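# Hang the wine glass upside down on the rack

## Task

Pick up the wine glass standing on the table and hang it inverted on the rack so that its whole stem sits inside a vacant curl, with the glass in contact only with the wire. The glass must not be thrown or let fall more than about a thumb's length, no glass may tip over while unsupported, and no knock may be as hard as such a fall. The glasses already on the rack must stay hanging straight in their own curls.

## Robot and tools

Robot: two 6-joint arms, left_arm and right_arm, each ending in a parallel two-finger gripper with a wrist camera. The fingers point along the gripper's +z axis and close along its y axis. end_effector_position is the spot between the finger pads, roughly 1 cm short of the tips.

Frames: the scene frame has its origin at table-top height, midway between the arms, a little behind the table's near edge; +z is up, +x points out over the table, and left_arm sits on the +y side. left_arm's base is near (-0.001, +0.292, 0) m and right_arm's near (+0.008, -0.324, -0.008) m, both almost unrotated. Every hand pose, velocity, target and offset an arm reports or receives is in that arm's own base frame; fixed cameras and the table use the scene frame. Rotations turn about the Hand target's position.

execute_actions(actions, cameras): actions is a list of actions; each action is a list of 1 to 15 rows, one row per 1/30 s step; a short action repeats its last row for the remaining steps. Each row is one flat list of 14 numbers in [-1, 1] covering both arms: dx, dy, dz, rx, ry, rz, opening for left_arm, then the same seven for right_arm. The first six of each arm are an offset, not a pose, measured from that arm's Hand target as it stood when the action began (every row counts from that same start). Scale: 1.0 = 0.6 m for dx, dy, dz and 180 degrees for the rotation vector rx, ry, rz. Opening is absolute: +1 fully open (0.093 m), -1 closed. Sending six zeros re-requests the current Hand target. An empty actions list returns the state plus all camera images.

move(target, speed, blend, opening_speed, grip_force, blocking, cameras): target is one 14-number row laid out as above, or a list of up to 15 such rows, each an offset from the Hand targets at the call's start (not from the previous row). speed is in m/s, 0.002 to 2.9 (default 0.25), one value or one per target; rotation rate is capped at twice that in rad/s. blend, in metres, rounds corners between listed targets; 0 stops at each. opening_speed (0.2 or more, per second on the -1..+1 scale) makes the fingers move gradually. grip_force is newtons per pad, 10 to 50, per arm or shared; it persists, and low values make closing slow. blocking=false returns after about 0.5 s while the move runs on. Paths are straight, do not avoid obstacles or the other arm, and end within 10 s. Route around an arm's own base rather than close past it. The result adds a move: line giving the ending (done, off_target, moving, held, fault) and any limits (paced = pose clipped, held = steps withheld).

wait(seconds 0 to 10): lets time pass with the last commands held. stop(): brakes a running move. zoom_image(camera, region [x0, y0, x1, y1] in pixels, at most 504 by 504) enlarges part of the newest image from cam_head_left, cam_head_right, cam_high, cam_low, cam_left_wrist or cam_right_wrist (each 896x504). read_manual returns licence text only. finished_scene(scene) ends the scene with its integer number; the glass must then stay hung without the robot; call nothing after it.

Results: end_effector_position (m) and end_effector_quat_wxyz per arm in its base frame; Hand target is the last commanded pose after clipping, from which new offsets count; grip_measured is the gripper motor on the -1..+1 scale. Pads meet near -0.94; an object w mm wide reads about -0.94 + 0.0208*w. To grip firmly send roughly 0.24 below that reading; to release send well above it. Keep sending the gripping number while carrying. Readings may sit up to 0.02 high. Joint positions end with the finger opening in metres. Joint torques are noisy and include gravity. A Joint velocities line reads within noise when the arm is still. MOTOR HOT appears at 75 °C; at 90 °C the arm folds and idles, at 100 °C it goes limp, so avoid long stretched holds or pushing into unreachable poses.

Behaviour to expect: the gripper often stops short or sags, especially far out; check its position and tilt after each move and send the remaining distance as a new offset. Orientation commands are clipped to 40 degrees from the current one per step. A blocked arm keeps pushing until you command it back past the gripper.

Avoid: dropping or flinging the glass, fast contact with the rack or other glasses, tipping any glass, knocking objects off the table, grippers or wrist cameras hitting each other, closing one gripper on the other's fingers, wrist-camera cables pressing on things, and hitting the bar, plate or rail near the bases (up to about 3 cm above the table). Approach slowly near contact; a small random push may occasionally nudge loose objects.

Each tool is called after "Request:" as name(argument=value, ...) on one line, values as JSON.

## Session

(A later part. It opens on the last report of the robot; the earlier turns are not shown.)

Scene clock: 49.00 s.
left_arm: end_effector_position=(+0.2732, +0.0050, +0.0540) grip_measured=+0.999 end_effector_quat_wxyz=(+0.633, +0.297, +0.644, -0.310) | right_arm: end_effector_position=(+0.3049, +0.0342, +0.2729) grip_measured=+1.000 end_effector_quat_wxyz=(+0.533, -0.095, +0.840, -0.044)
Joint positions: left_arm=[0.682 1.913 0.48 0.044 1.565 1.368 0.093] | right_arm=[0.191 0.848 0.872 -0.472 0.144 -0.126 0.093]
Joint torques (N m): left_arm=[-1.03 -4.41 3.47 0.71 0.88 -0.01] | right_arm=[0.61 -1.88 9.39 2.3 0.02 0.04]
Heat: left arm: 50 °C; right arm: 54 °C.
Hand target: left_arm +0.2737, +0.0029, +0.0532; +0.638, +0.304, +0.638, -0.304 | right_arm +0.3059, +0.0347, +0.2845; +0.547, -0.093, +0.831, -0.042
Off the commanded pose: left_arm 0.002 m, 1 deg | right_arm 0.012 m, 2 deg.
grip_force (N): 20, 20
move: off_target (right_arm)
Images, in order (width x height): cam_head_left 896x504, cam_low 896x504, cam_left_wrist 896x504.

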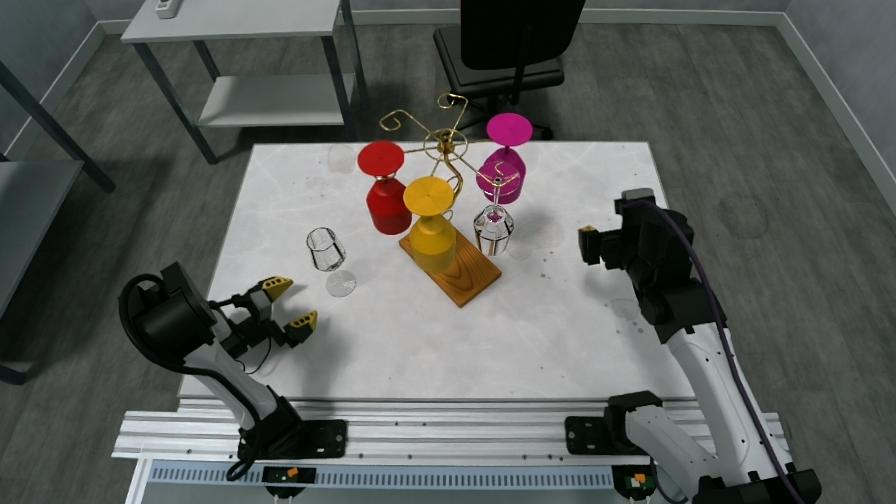

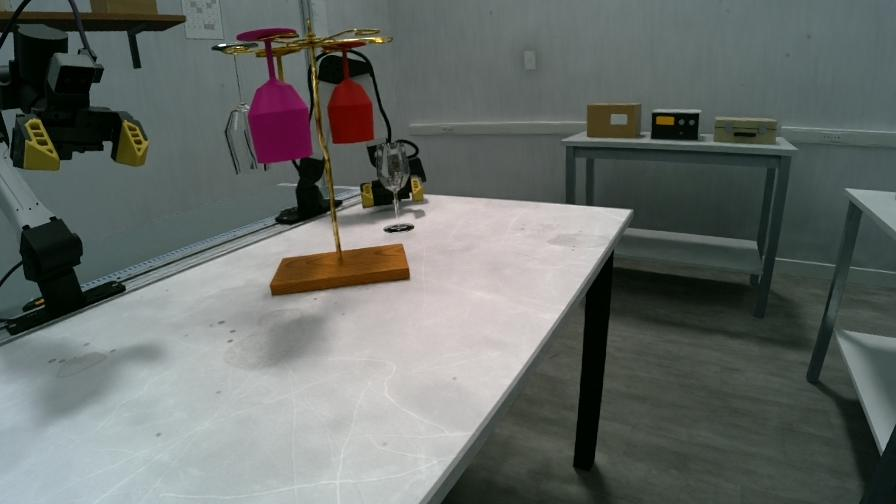

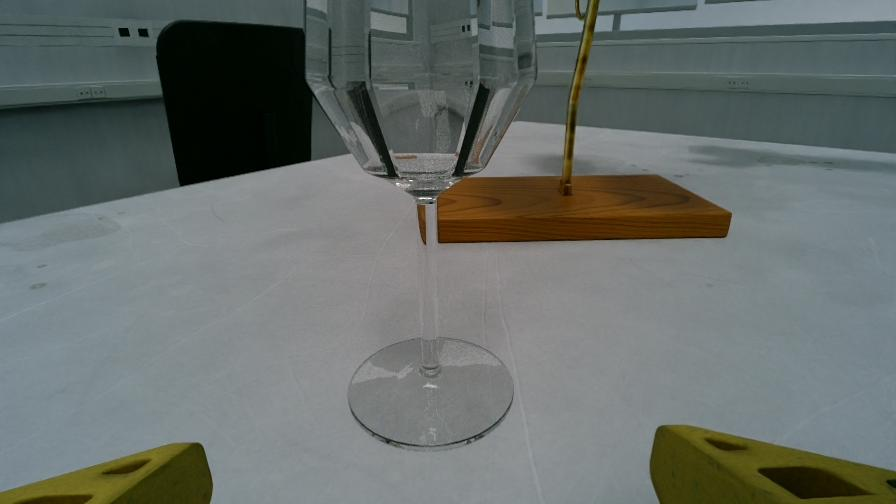

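Request:
move(target=[[0.05,-0.04,-0.002,0,0,-0.045,1,0,0,0,0,0,0,1],[0.0743,-0.0695,-0.004,0,0,-0.078,1,0,0,0,0,0,0,1]], speed=0.08, blend=[0.005,0], cameras=["cam_left_wrist","cam_head_left","cam_low"])

Request:
zoom_image(camera="cam_head_left", region=[240, 200, 400, 340])

Scene clock: 51.20 s.
left_arm: end_effector_position=(+0.3155, -0.0384, +0.0511) grip_measured=+0.999 end_effector_quat_wxyz=(+0.594, +0.379, +0.600, -0.380) | right_arm: end_effector_position=(+0.3049, +0.0342, +0.2729) grip_measured=+1.000 end_effector_quat_wxyz=(+0.533, -0.095, +0.840, -0.044)
Joint positions: left_arm=[0.437 2.035 0.683 0.044 1.565 1.302 0.093] | right_arm=[0.191 0.848 0.872 -0.472 0.144 -0.126 0.093]
Joint torques (N m): left_arm=[-0.79 -5.78 5.15 0.68 0.87 -0.14] | right_arm=[0.62 -1.84 9.39 2.31 0.04 0.05]
Heat: left arm: 49 °C; right arm: 54 °C.
Hand target: left_arm +0.3182, -0.0389, +0.0507; +0.596, +0.380, +0.596, -0.380 | right_arm +0.3059, +0.0347, +0.2845; +0.547, -0.093, +0.831, -0.042
Off the commanded pose: left_arm 0.003 m, 0 deg | right_arm 0.012 m, 2 deg.
grip_force (N): 20, 20
move: off_target (right_arm)
Images, in order (width x height): cam_head_left 896x504, cam_low 896x504, cam_left_wrist 896x504.

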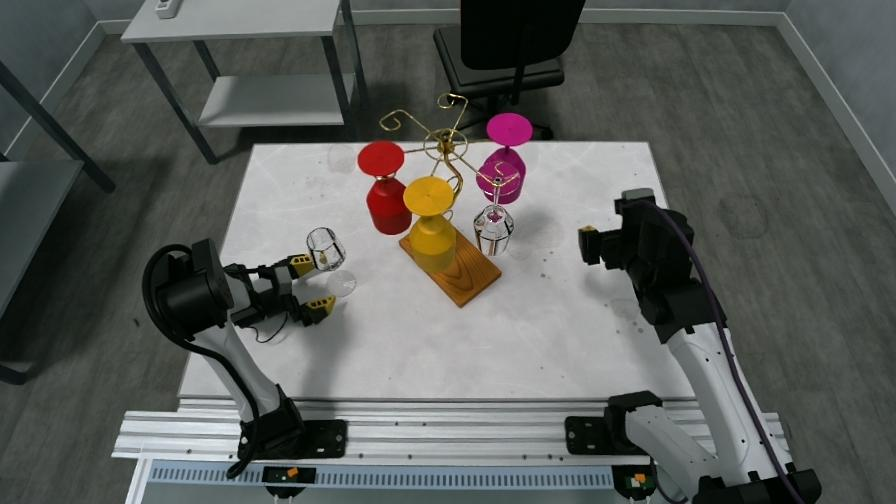

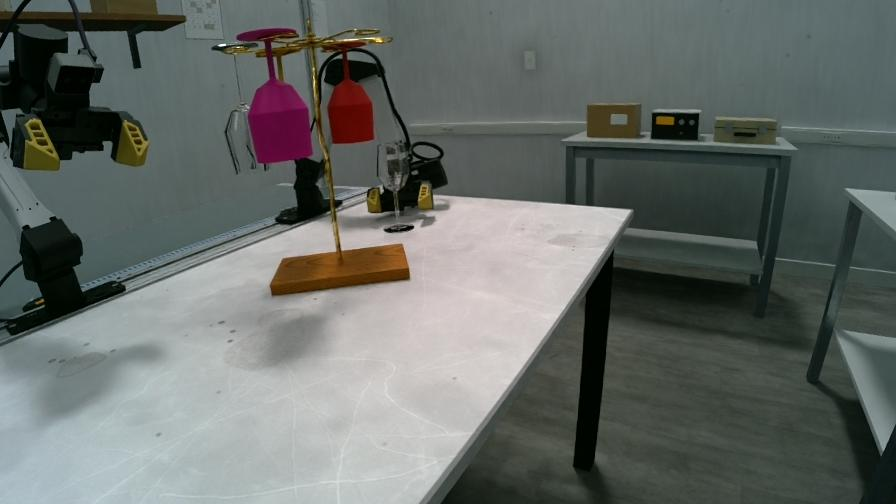

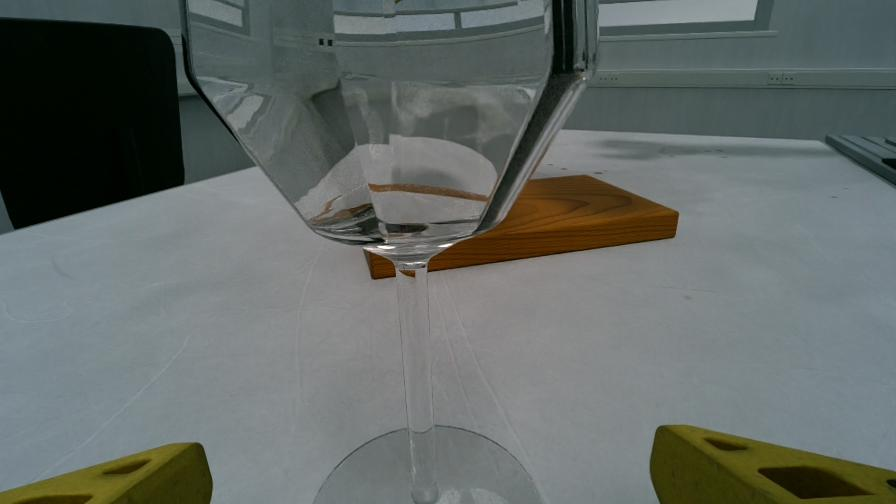

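Scaled by 3.150 from the camera's 896x504 image, which has a finer 1280x720 frame.

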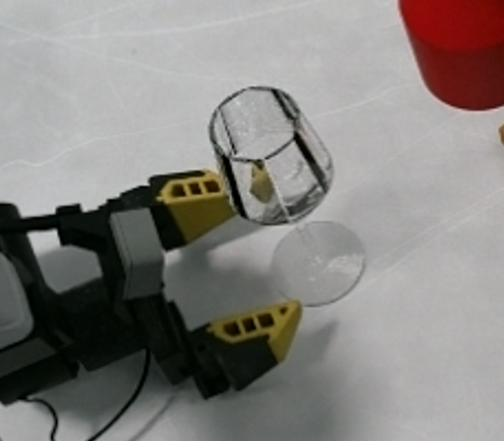

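Request:
move(target=[0.0255,-0.0527,0,0,0,-0.033,1,0,0,0,0,0,0,1], speed=0.06, cameras=["cam_left_wrist","cam_head_left","cam_low"])

Request:
zoom_image(camera="cam_head_left", region=[240, 200, 400, 340])

Request:
zoom_image(camera="cam_low", region=[340, 120, 480, 240])

Scene clock: 52.83 s.
left_arm: end_effector_position=(+0.3301, -0.0696, +0.0522) grip_measured=+0.999 end_effector_quat_wxyz=(+0.569, +0.413, +0.576, -0.417) | right_arm: end_effector_position=(+0.3049, +0.0342, +0.2729) grip_measured=+1.000 end_effector_quat_wxyz=(+0.533, -0.095, +0.840, -0.044)
Joint positions: left_arm=[0.315 2.076 0.769 0.044 1.565 1.253 0.093] | right_arm=[0.191 0.848 0.872 -0.472 0.144 -0.126 0.093]
Joint torques (N m): left_arm=[-0.81 -6.27 5.5 0.77 0.77 -0.13] | right_arm=[0.61 -1.88 9.43 2.31 0.03 0.04]
Heat: left arm: 50 °C; right arm: 54 °C.
Hand target: left_arm +0.3335, -0.0704, +0.0507; +0.576, +0.410, +0.576, -0.411 | right_arm +0.3059, +0.0347, +0.2845; +0.547, -0.093, +0.831, -0.042
Off the commanded pose: left_arm 0.004 m, 1 deg | right_arm 0.012 m, 2 deg.
grip_force (N): 20, 20
move: off_target (right_arm)
Images, in order (width x height): cam_head_left 896x504, cam_low 896x504, cam_left_wrist 896x504.

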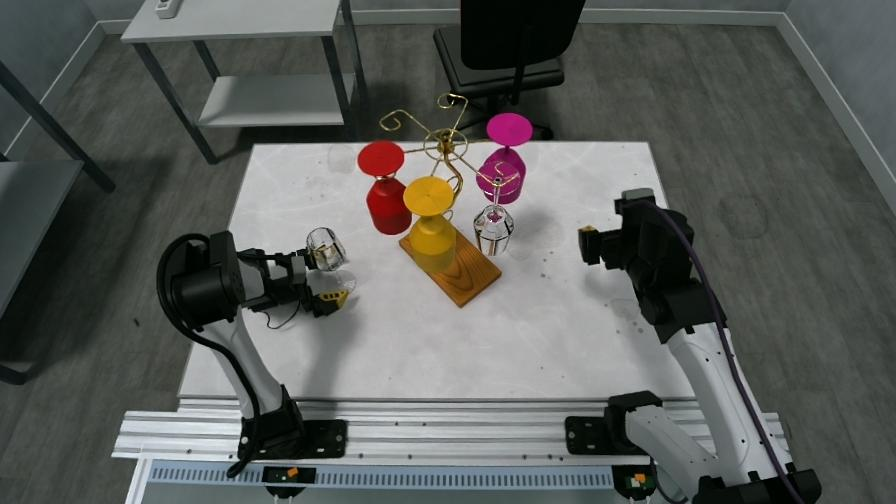

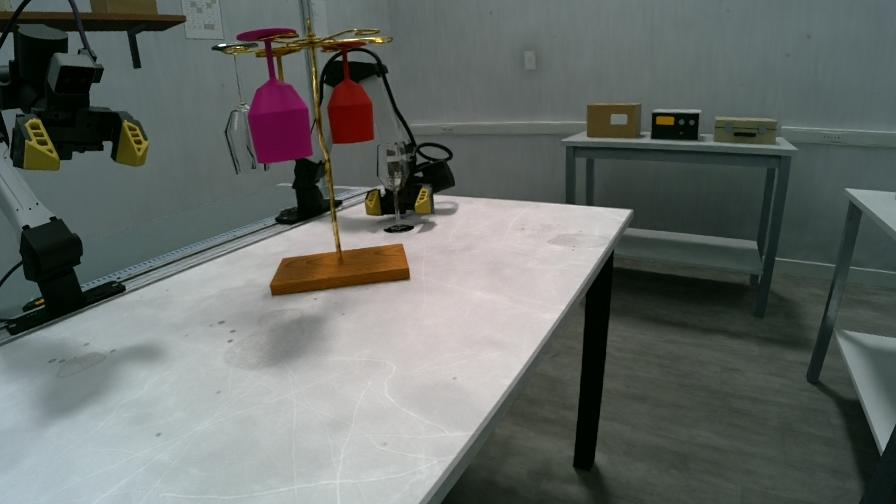

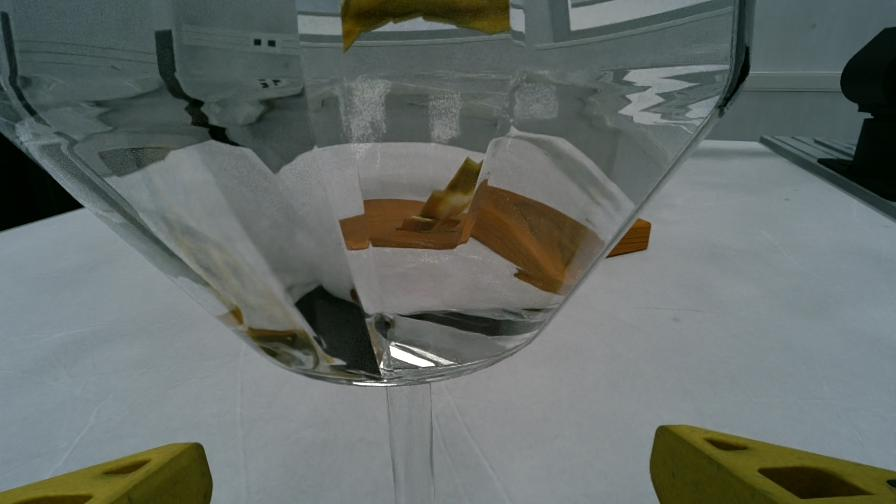

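Scaled by 3.150 from the camera's 896x504 image, which has a finer 1280x720 frame.

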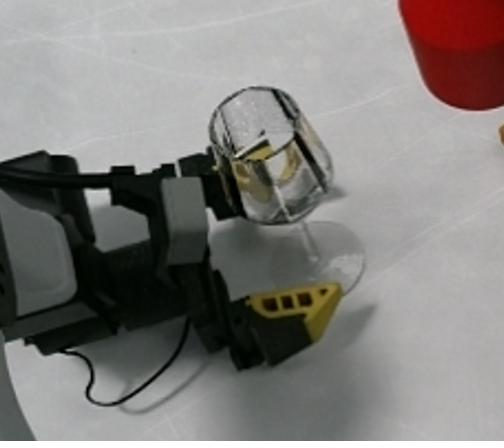

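Scaled by 3.600 from the camera's 896x504 image, which has a finer 1280x720 frame.

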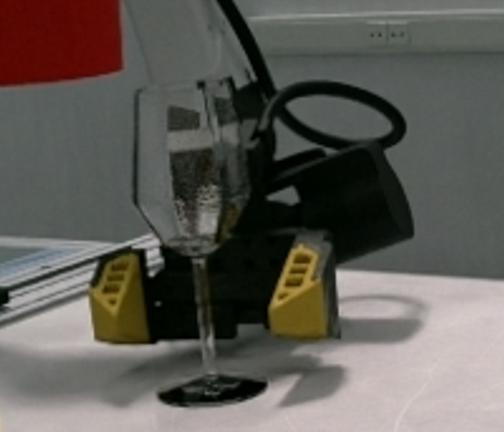

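Request:
move(target=[[0.008,0.0025,0,0,0,0.0,1,0,0,0,0,0,0,1],[0.008,0.0025,0,0,0,0.0,-1,0,0,0,0,0,0,1]], speed=0.05, grip_force=35, cameras=["cam_left_wrist","cam_head_left","cam_low"])

Request:
zoom_image(camera="cam_low", region=[340, 120, 480, 240])

Scene clock: 58.77 s.
left_arm: end_effector_position=(+0.3347, -0.0681, +0.0522) grip_measured=-0.899 end_effector_quat_wxyz=(+0.568, +0.412, +0.577, -0.418) | right_arm: end_effector_position=(+0.3049, +0.0342, +0.2729) grip_measured=+1.000 end_effector_quat_wxyz=(+0.533, -0.095, +0.840, -0.044)
Joint positions: left_arm=[0.315 2.086 0.787 0.045 1.565 1.24 0.002] | right_arm=[0.191 0.848 0.872 -0.472 0.144 -0.126 0.093]
Joint torques (N m): left_arm=[-0.81 -6.37 5.64 0.82 0.79 -0.15] | right_arm=[0.61 -1.88 9.44 2.31 0.05 0.06]
Heat: left arm: 49 °C; right arm: 54 °C.
Hand target: left_arm +0.3384, -0.0689, +0.0508; +0.576, +0.410, +0.576, -0.411 | right_arm +0.3059, +0.0347, +0.2845; +0.547, -0.093, +0.831, -0.042
Off the commanded pose: left_arm 0.004 m, 1 deg | right_arm 0.012 m, 2 deg.
grip_force (N): 35, 35
move: off_target (right_arm)
Images, in order (width x height): cam_head_left 896x504, cam_low 896x504, cam_left_wrist 896x504.

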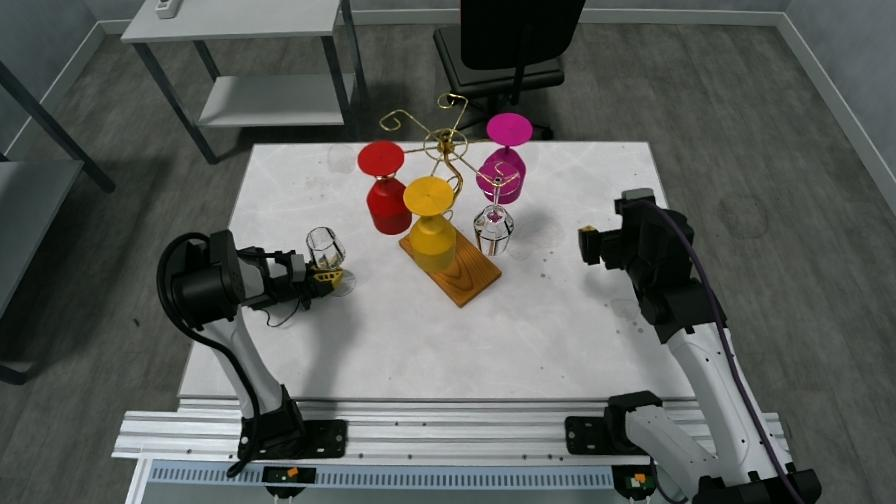

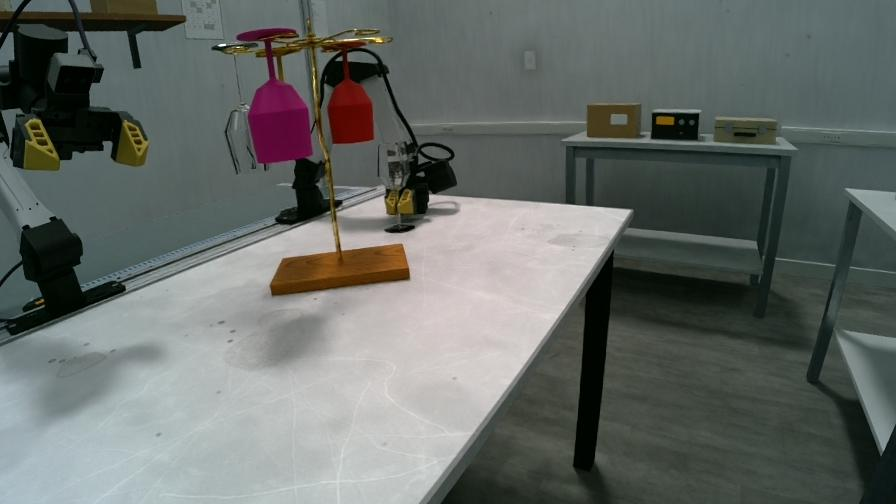

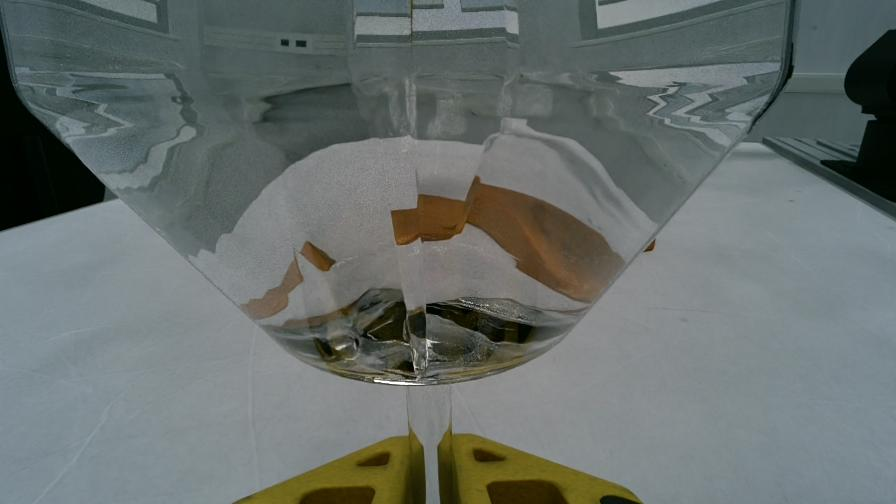

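Scaled by 3.600 from the camera's 896x504 image, which has a finer 1280x720 frame.

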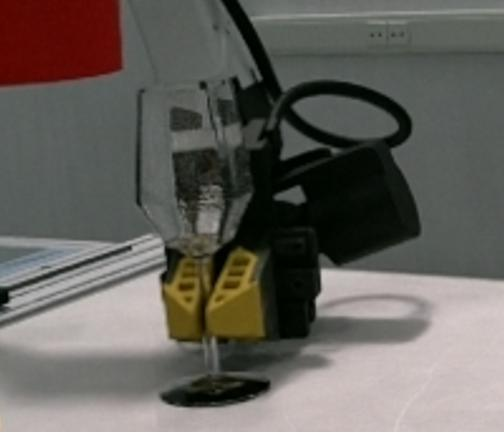

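Request:
move(target=[[0,0,0.1,0,0,0,-1,0,0,0,0,0,0,1],[0,0.1,0.4,0,0,0,-1,0,0,0,0,0,0,1]], speed=[0.06,0.2], blend=[0.02,0], grip_force=45, cameras=["cam_left_wrist","cam_head_left","cam_low"])

Scene clock: 61.97 s.
left_arm: end_effector_position=(+0.3408, -0.0107, +0.2780) grip_measured=-0.937 end_effector_quat_wxyz=(+0.599, +0.354, +0.615, -0.370) | right_arm: end_effector_position=(+0.3049, +0.0342, +0.2729) grip_measured=+1.000 end_effector_quat_wxyz=(+0.533, -0.095, +0.840, -0.044)
Joint positions: left_arm=[0.485 1.465 1.037 -0.306 1.558 0.702 0] | right_arm=[0.191 0.848 0.872 -0.472 0.144 -0.126 0.093]
Joint torques (N m): left_arm=[0.38 -6.02 9.84 1.07 0.79 -0.14] | right_arm=[0.61 -1.88 9.54 2.31 0.06 0.06]
Heat: left arm: 50 °C; right arm: 55 °C.
Hand target: left_arm +0.3384, -0.0089, +0.2907; +0.576, +0.410, +0.576, -0.411 | right_arm +0.3059, +0.0347, +0.2845; +0.547, -0.093, +0.831, -0.042
Off the commanded pose: left_arm 0.013 m, 9 deg | right_arm 0.012 m, 2 deg.
joint sent to its limit (left arm) — joint 5 (wrist yaw), upper limit. The joint targets are off in orientation, not in position.
grip_force (N): 45, 45
move: off_target (left_arm, right_arm)
Images, in order (width x height): cam_head_left 896x504, cam_low 896x504, cam_left_wrist 896x504.

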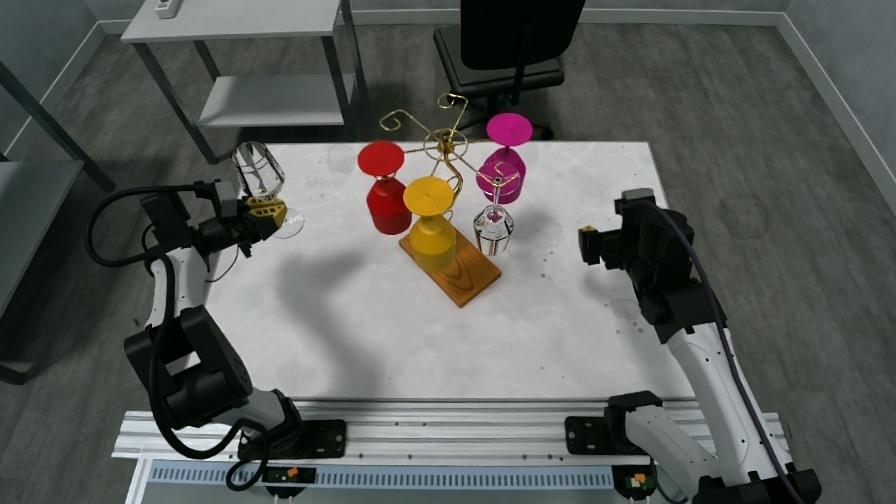

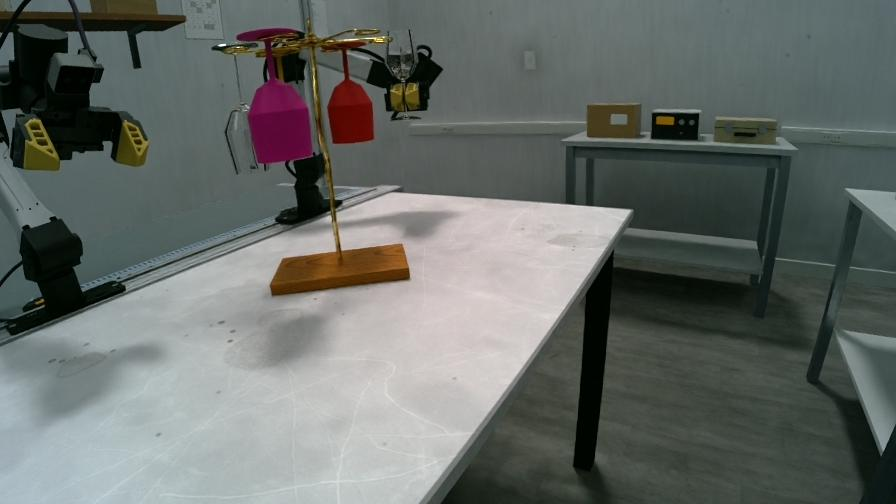

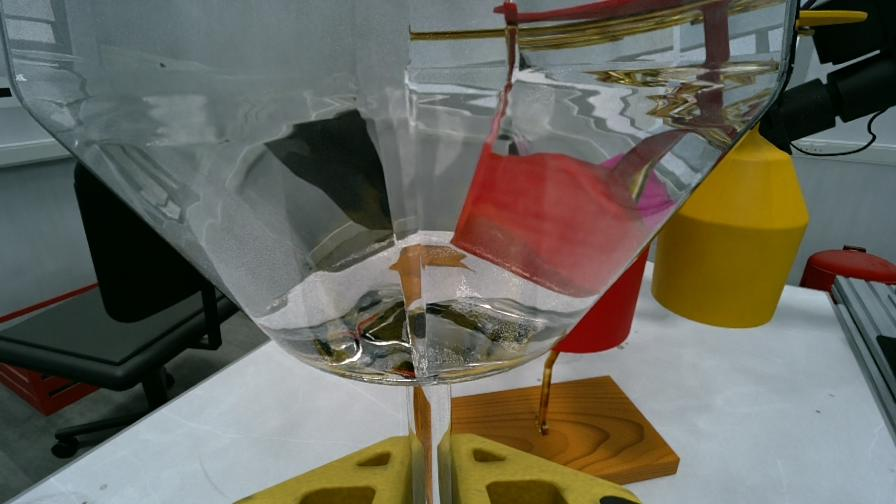

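Request:
move(target=[[0,0.03,0.02,0,0,0.061,-1,0,0,0,0,0,0,1],[0,0.03,0.02,-0.2076,0.4555,0.0479,-1,0,0,0,0,0,0,1],[0,0.03,0.02,-0.4147,0.9099,0,-1,0,0,0,0,0,0,1]], speed=0.35, blend=[0.01,0.01,0], cameras=["cam_left_wrist","cam_head_left","cam_low"])

Scene clock: 67.83 s.
left_arm: end_effector_position=(+0.3363, +0.0058, +0.2951) grip_measured=-0.941 end_effector_quat_wxyz=(+0.344, +0.619, -0.355, +0.610) | right_arm: end_effector_position=(+0.3049, +0.0342, +0.2729) grip_measured=+1.000 end_effector_quat_wxyz=(+0.533, -0.095, +0.840, -0.044)
Joint positions: left_arm=[0.542 1.716 1.457 -1.564 1.551 -1.311 0] | right_arm=[0.191 0.848 0.872 -0.472 0.144 -0.126 0.093]
Joint torques (N m): left_arm=[0.27 -5.76 9.18 -0.2 0.98 -0.2] | right_arm=[0.58 -1.95 9.37 2.31 0.04 0.03]
Heat: left arm: 50 °C; right arm: 55 °C.
Hand target: left_arm +0.3384, +0.0091, +0.3027; +0.354, +0.612, -0.354, +0.612 | right_arm +0.3059, +0.0347, +0.2845; +0.547, -0.093, +0.831, -0.042
Off the commanded pose: left_arm 0.009 m, 1 deg | right_arm 0.012 m, 2 deg.
joint sent to its limit (left arm) — joint 4 (wrist pitch), lower limit. The joint targets still meet the commanded pose.
grip_force (N): 45, 45
move: off_target (right_arm)
Images, in order (width x height): cam_head_left 896x504, cam_low 896x504, cam_left_wrist 896x504.

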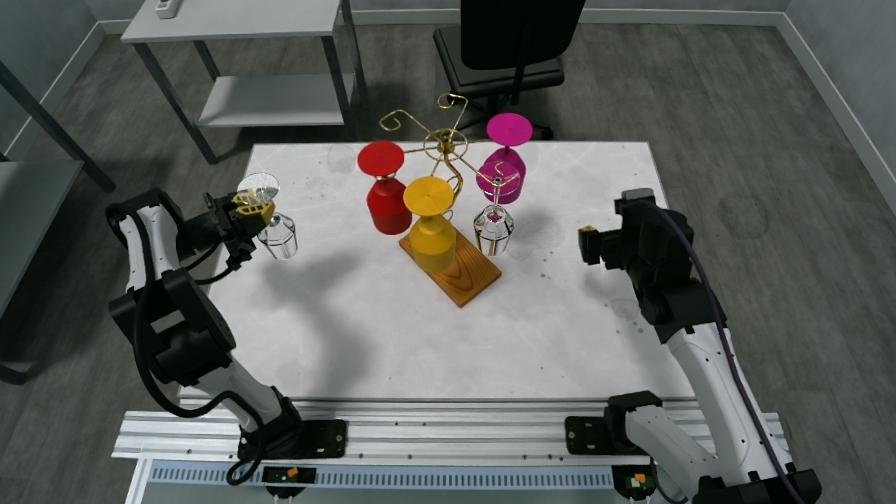

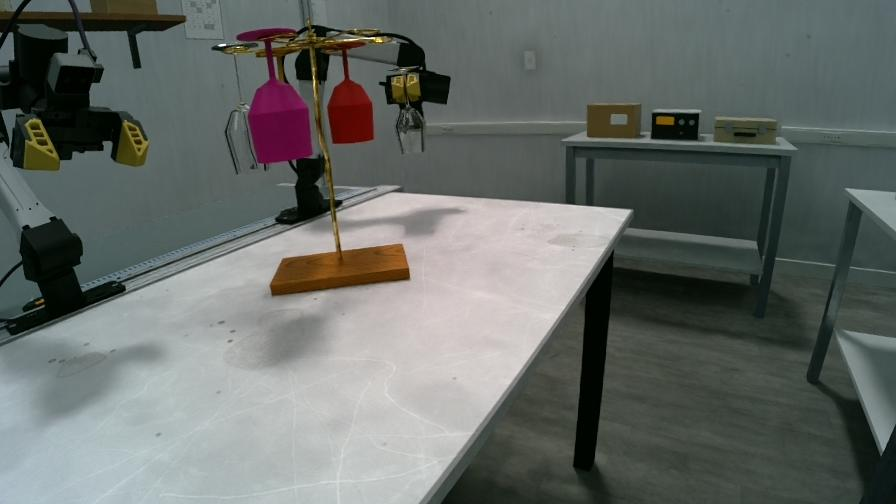

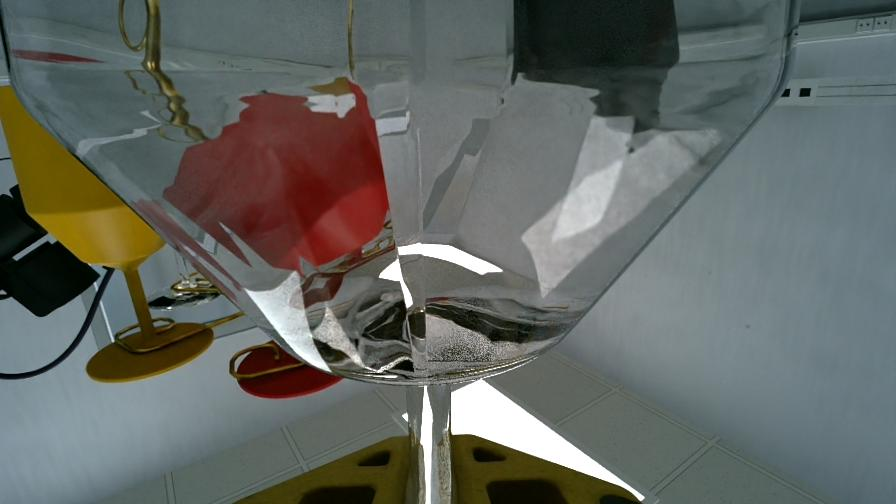

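Request:
execute_actions(actions=[], cameras=["cam_head_left","cam_high","cam_head_right","cam_low"])

Request:
zoom_image(camera="cam_head_left", region=[460, 140, 540, 200])

Request:
zoom_image(camera="cam_high", region=[390, 170, 480, 240])

Request:
zoom_image(camera="cam_high", region=[450, 90, 560, 190])

Request:
zoom_image(camera="cam_head_left", region=[350, 80, 470, 180])

Request:
zoom_image(camera="cam_low", region=[320, 10, 460, 170])

Scene clock: 69.37 s.
left_arm: end_effector_position=(+0.3363, +0.0058, +0.2950) grip_measured=-0.941 end_effector_quat_wxyz=(+0.344, +0.619, -0.355, +0.610) | right_arm: end_effector_position=(+0.3049, +0.0342, +0.2729) grip_measured=+1.000 end_effector_quat_wxyz=(+0.533, -0.095, +0.840, -0.044)
Joint positions: left_arm=[0.542 1.716 1.457 -1.564 1.551 -1.312 0] | right_arm=[0.191 0.848 0.872 -0.472 0.144 -0.126 0.093]
Joint velocities: within noise
Joint torques (N m): left_arm=[0.17 -5.74 9.2 -0.2 0.97 -0.24] | right_arm=[0.59 -1.87 9.44 2.3 0.04 0.04]
Heat: left arm: 50 °C; right arm: 55 °C.
Hand target: left_arm +0.3384, +0.0091, +0.3027; +0.354, +0.613, -0.354, +0.612 | right_arm +0.3059, +0.0347, +0.2845; +0.547, -0.093, +0.831, -0.042
Tool commands: left_gripper/opening=-1.0 right_gripper/opening=+1.0
Off the commanded pose: left_arm 0.009 m, 1 deg | right_arm 0.012 m, 2 deg.
grip_force (N): 45, 45
Images, in order (width x height): cam_head_left 896x504, cam_head_right 896x504, cam_high 896x504, cam_low 896x504.

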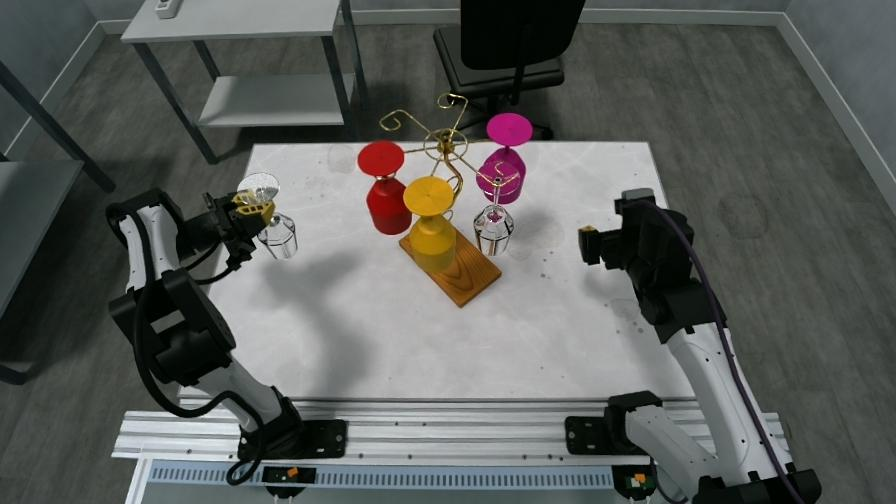

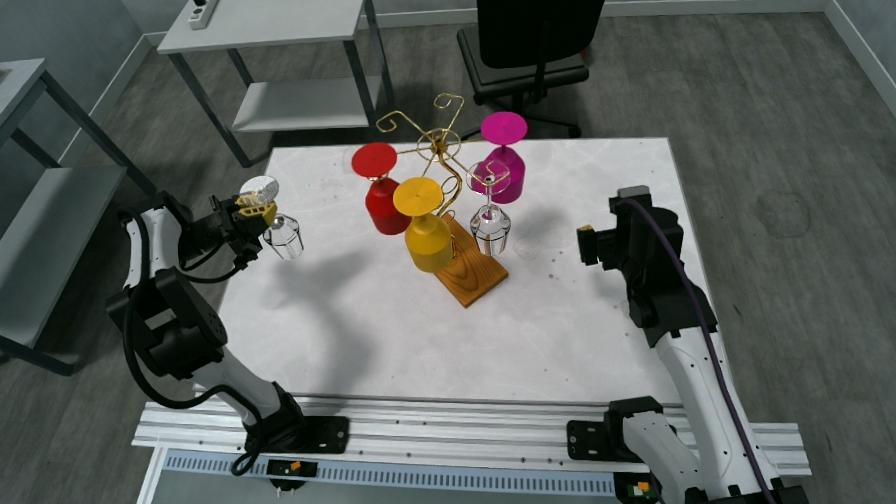

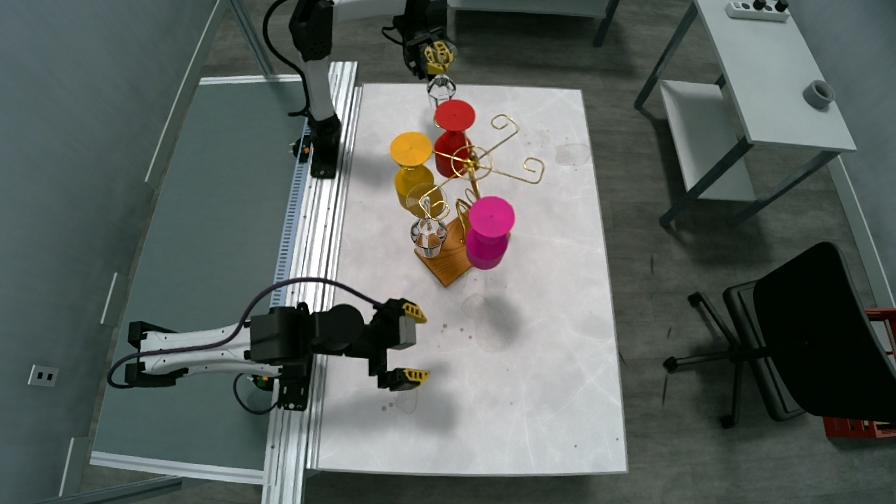

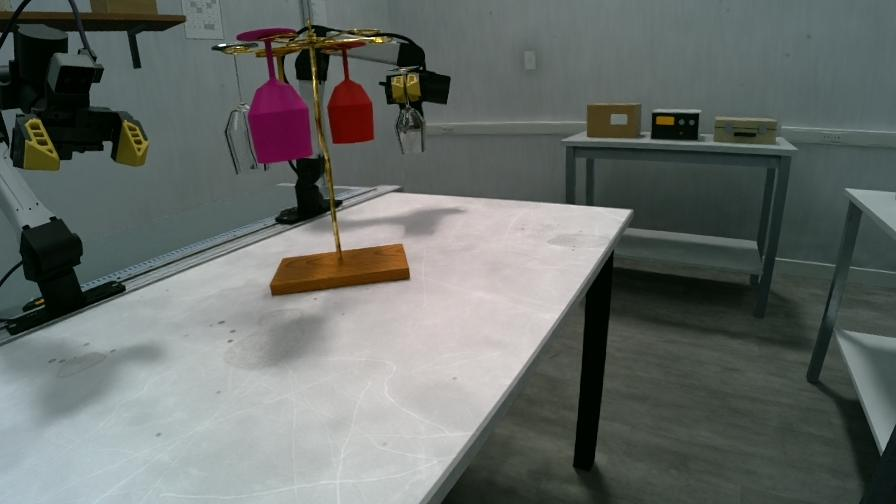

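Scaled by 6.300 from the camera's 896x504 image, which has a finer 1280x720 frame.

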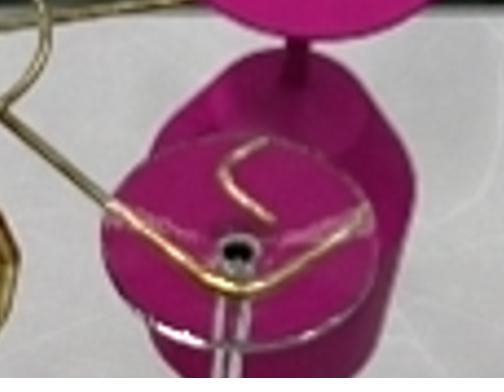

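Scaled by 5.600 from the camera's 896x504 image, which has a finer 1280x720 frame.

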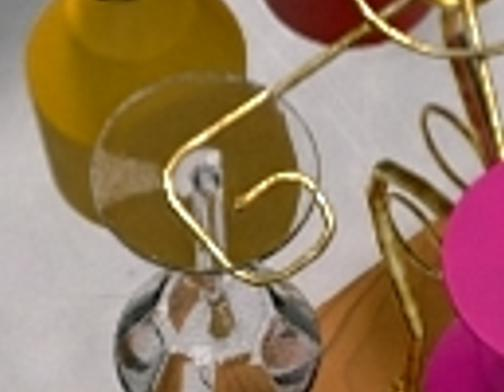

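Scaled by 4.582 from the camera's 896x504 image, which has a finer 1280x720 frame.

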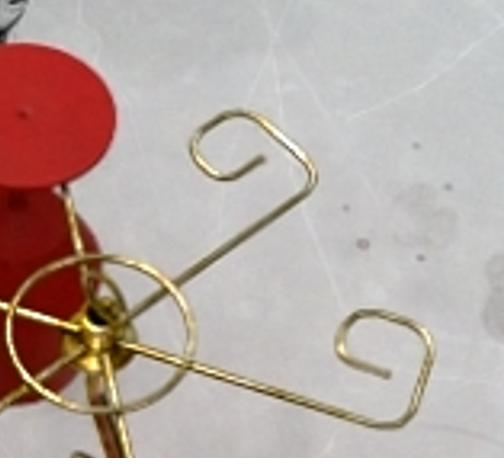

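Scaled by 4.200 from the camera's 896x504 image, which has a finer 1280x720 frame.

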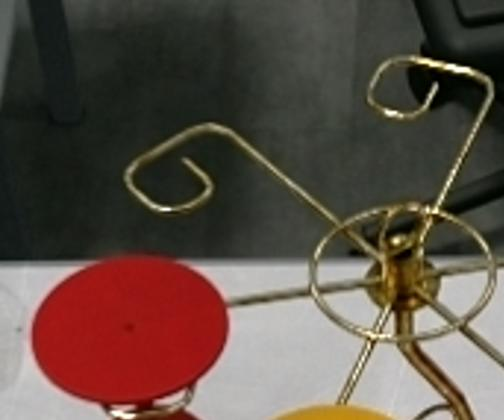

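Scaled by 3.150 from the camera's 896x504 image, which has a finer 1280x720 frame.

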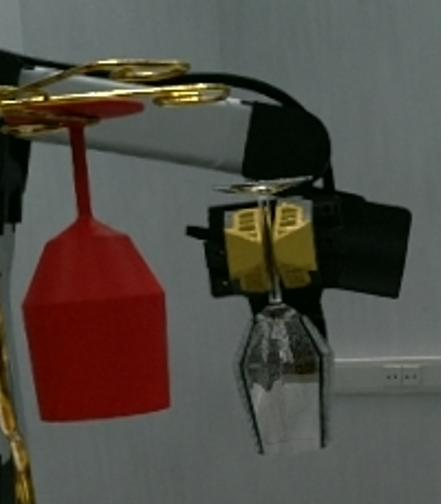

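Request:
move(target=[0,0,-0.265,0,0,0,-1,0,0,0,0,0,0,1], speed=0.12, cameras=["cam_head_left","cam_low"])

Request:
zoom_image(camera="cam_low", region=[340, 110, 480, 240])

Scene clock: 74.73 s.
left_arm: end_effector_position=(+0.3368, +0.0062, +0.1423) grip_measured=-0.941 end_effector_quat_wxyz=(+0.344, +0.617, -0.362, +0.608) | right_arm: end_effector_position=(+0.3049, +0.0342, +0.2729) grip_measured=+1.000 end_effector_quat_wxyz=(+0.533, -0.095, +0.840, -0.044)
Joint positions: left_arm=[0.542 2.008 1.15 -1.331 1.542 -0.937 0] | right_arm=[0.191 0.848 0.872 -0.472 0.144 -0.126 0.093]
Joint torques (N m): left_arm=[0.2 -6.58 5.94 -0.73 0.88 -0.03] | right_arm=[0.61 -1.87 9.4 2.3 0.03 0.05]
Heat: left arm: 50 °C; right arm: 55 °C.
Hand target: left_arm +0.3384, +0.0090, +0.1438; +0.354, +0.612, -0.354, +0.612 | right_arm +0.3059, +0.0347, +0.2845; +0.547, -0.093, +0.831, -0.042
Off the commanded pose: left_arm 0.004 m, 2 deg | right_arm 0.012 m, 2 deg.
grip_force (N): 45, 45
move: off_target (right_arm)
Images, in order (width x height): cam_head_left 896x504, cam_low 896x504.

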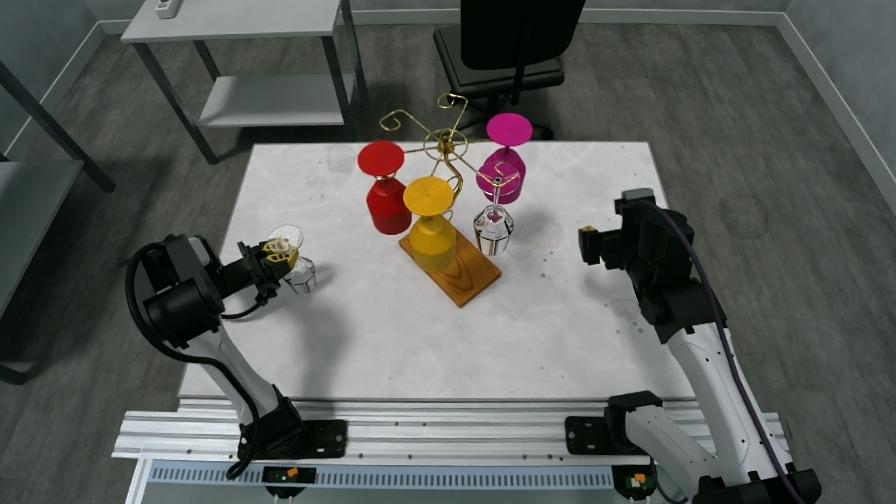

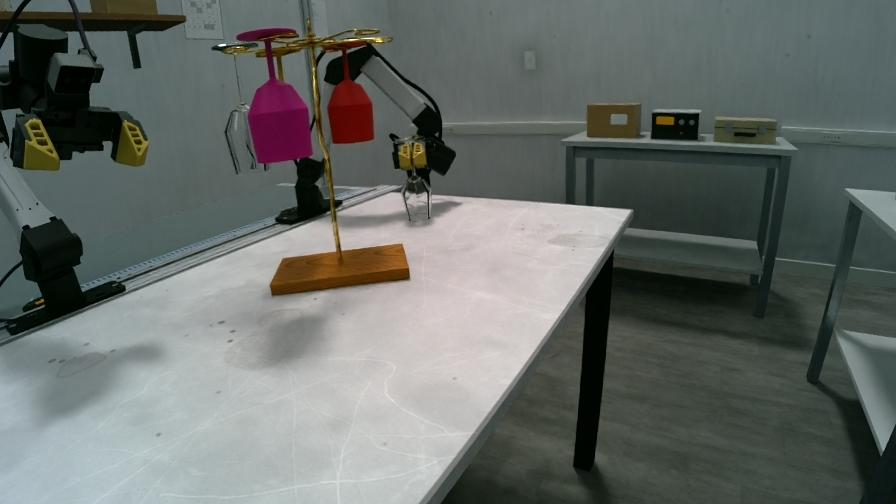

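Scaled by 3.600 from the camera's 896x504 image, which has a finer 1280x720 frame.

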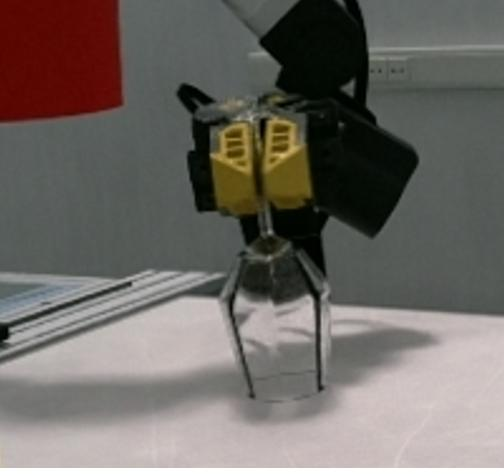

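Request:
move(target=[0,0,-0.025,0,0,0,-1,0,0,0,0,0,0,1], speed=0.05)

Request:
move(target=[0,0,-0.01,0,0,0,-1,0,0,0,0,0,0,1], speed=0.03, cameras=["cam_low"])

Request:
zoom_image(camera="cam_low", region=[340, 110, 480, 240])

Scene clock: 75.53 s.
left_arm: end_effector_position=(+0.3404, +0.0083, +0.1411) grip_measured=-0.941 end_effector_quat_wxyz=(+0.349, +0.615, -0.344, +0.618) | right_arm: end_effector_position=(+0.3049, +0.0342, +0.2729) grip_measured=+1.000 end_effector_quat_wxyz=(+0.533, -0.095, +0.840, -0.044)
Joint positions: left_arm=[0.542 2.031 1.15 -1.332 1.579 -0.933 0] | right_arm=[0.191 0.848 0.872 -0.472 0.144 -0.126 0.093]
Joint torques (N m): left_arm=[0.2 -5.68 4.41 -0.32 0.43 0.01] | right_arm=[0.61 -1.94 9.44 2.28 0.05 0.04]
Heat: left arm: 50 °C; right arm: 55 °C.
Hand target: left_arm +0.3384, +0.0090, +0.1287; +0.354, +0.613, -0.354, +0.612 | right_arm +0.3059, +0.0347, +0.2845; +0.547, -0.093, +0.831, -0.042
Off the commanded pose: left_arm 0.012 m, 1 deg | right_arm 0.012 m, 2 deg.
joint read past its limit (left arm) — joint 5 (wrist yaw), upper limit.
grip_force (N): 45, 45
move: off_target (left_arm, right_arm)

Scene clock: 76.43 s.
left_arm: end_effector_position=(+0.3403, +0.0082, +0.1405) grip_measured=-0.941 end_effector_quat_wxyz=(+0.349, +0.615, -0.345, +0.618) | right_arm: end_effector_position=(+0.3049, +0.0342, +0.2729) grip_measured=+1.000 end_effector_quat_wxyz=(+0.533, -0.095, +0.840, -0.044)
Joint positions: left_arm=[0.542 2.034 1.15 -1.335 1.579 -0.925 0] | right_arm=[0.191 0.848 0.872 -0.472 0.144 -0.126 0.093]
Joint torques (N m): left_arm=[0.18 -4.45 3.77 -0.22 0.41 0.05] | right_arm=[0.57 -1.87 9.4 2.3 0.03 0.03]
Heat: left arm: 50 °C; right arm: 55 °C.
Hand target: left_arm +0.3384, +0.0090, +0.1227; +0.354, +0.613, -0.354, +0.612 | right_arm +0.3059, +0.0347, +0.2845; +0.547, -0.093, +0.831, -0.042
Off the commanded pose: left_arm 0.018 m, 1 deg | right_arm 0.012 m, 2 deg.
joint read past its limit (left arm) — joint 5 (wrist yaw), upper limit.
grip_force (N): 45, 45
move: off_target (left_arm, right_arm)
Images, in order (width x height): cam_low 896x504.

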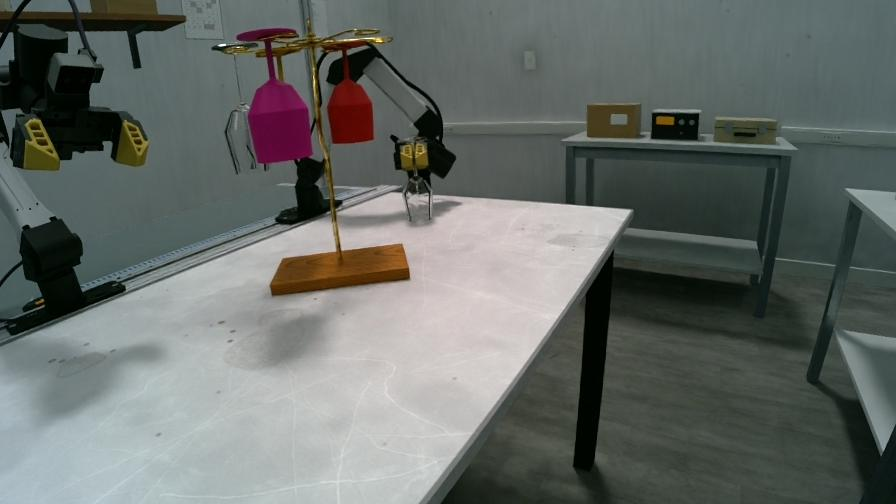

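Scaled by 3.600 from the camera's 896x504 image, which has a finer 1280x720 frame.

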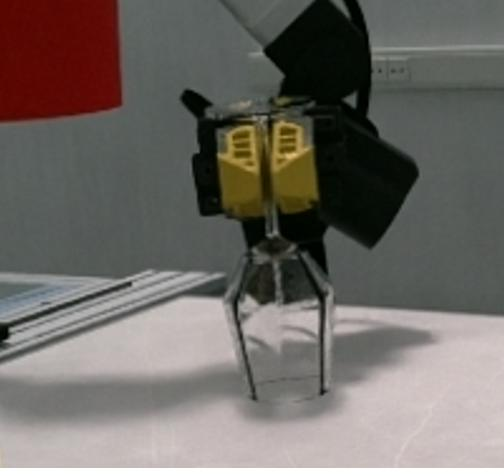

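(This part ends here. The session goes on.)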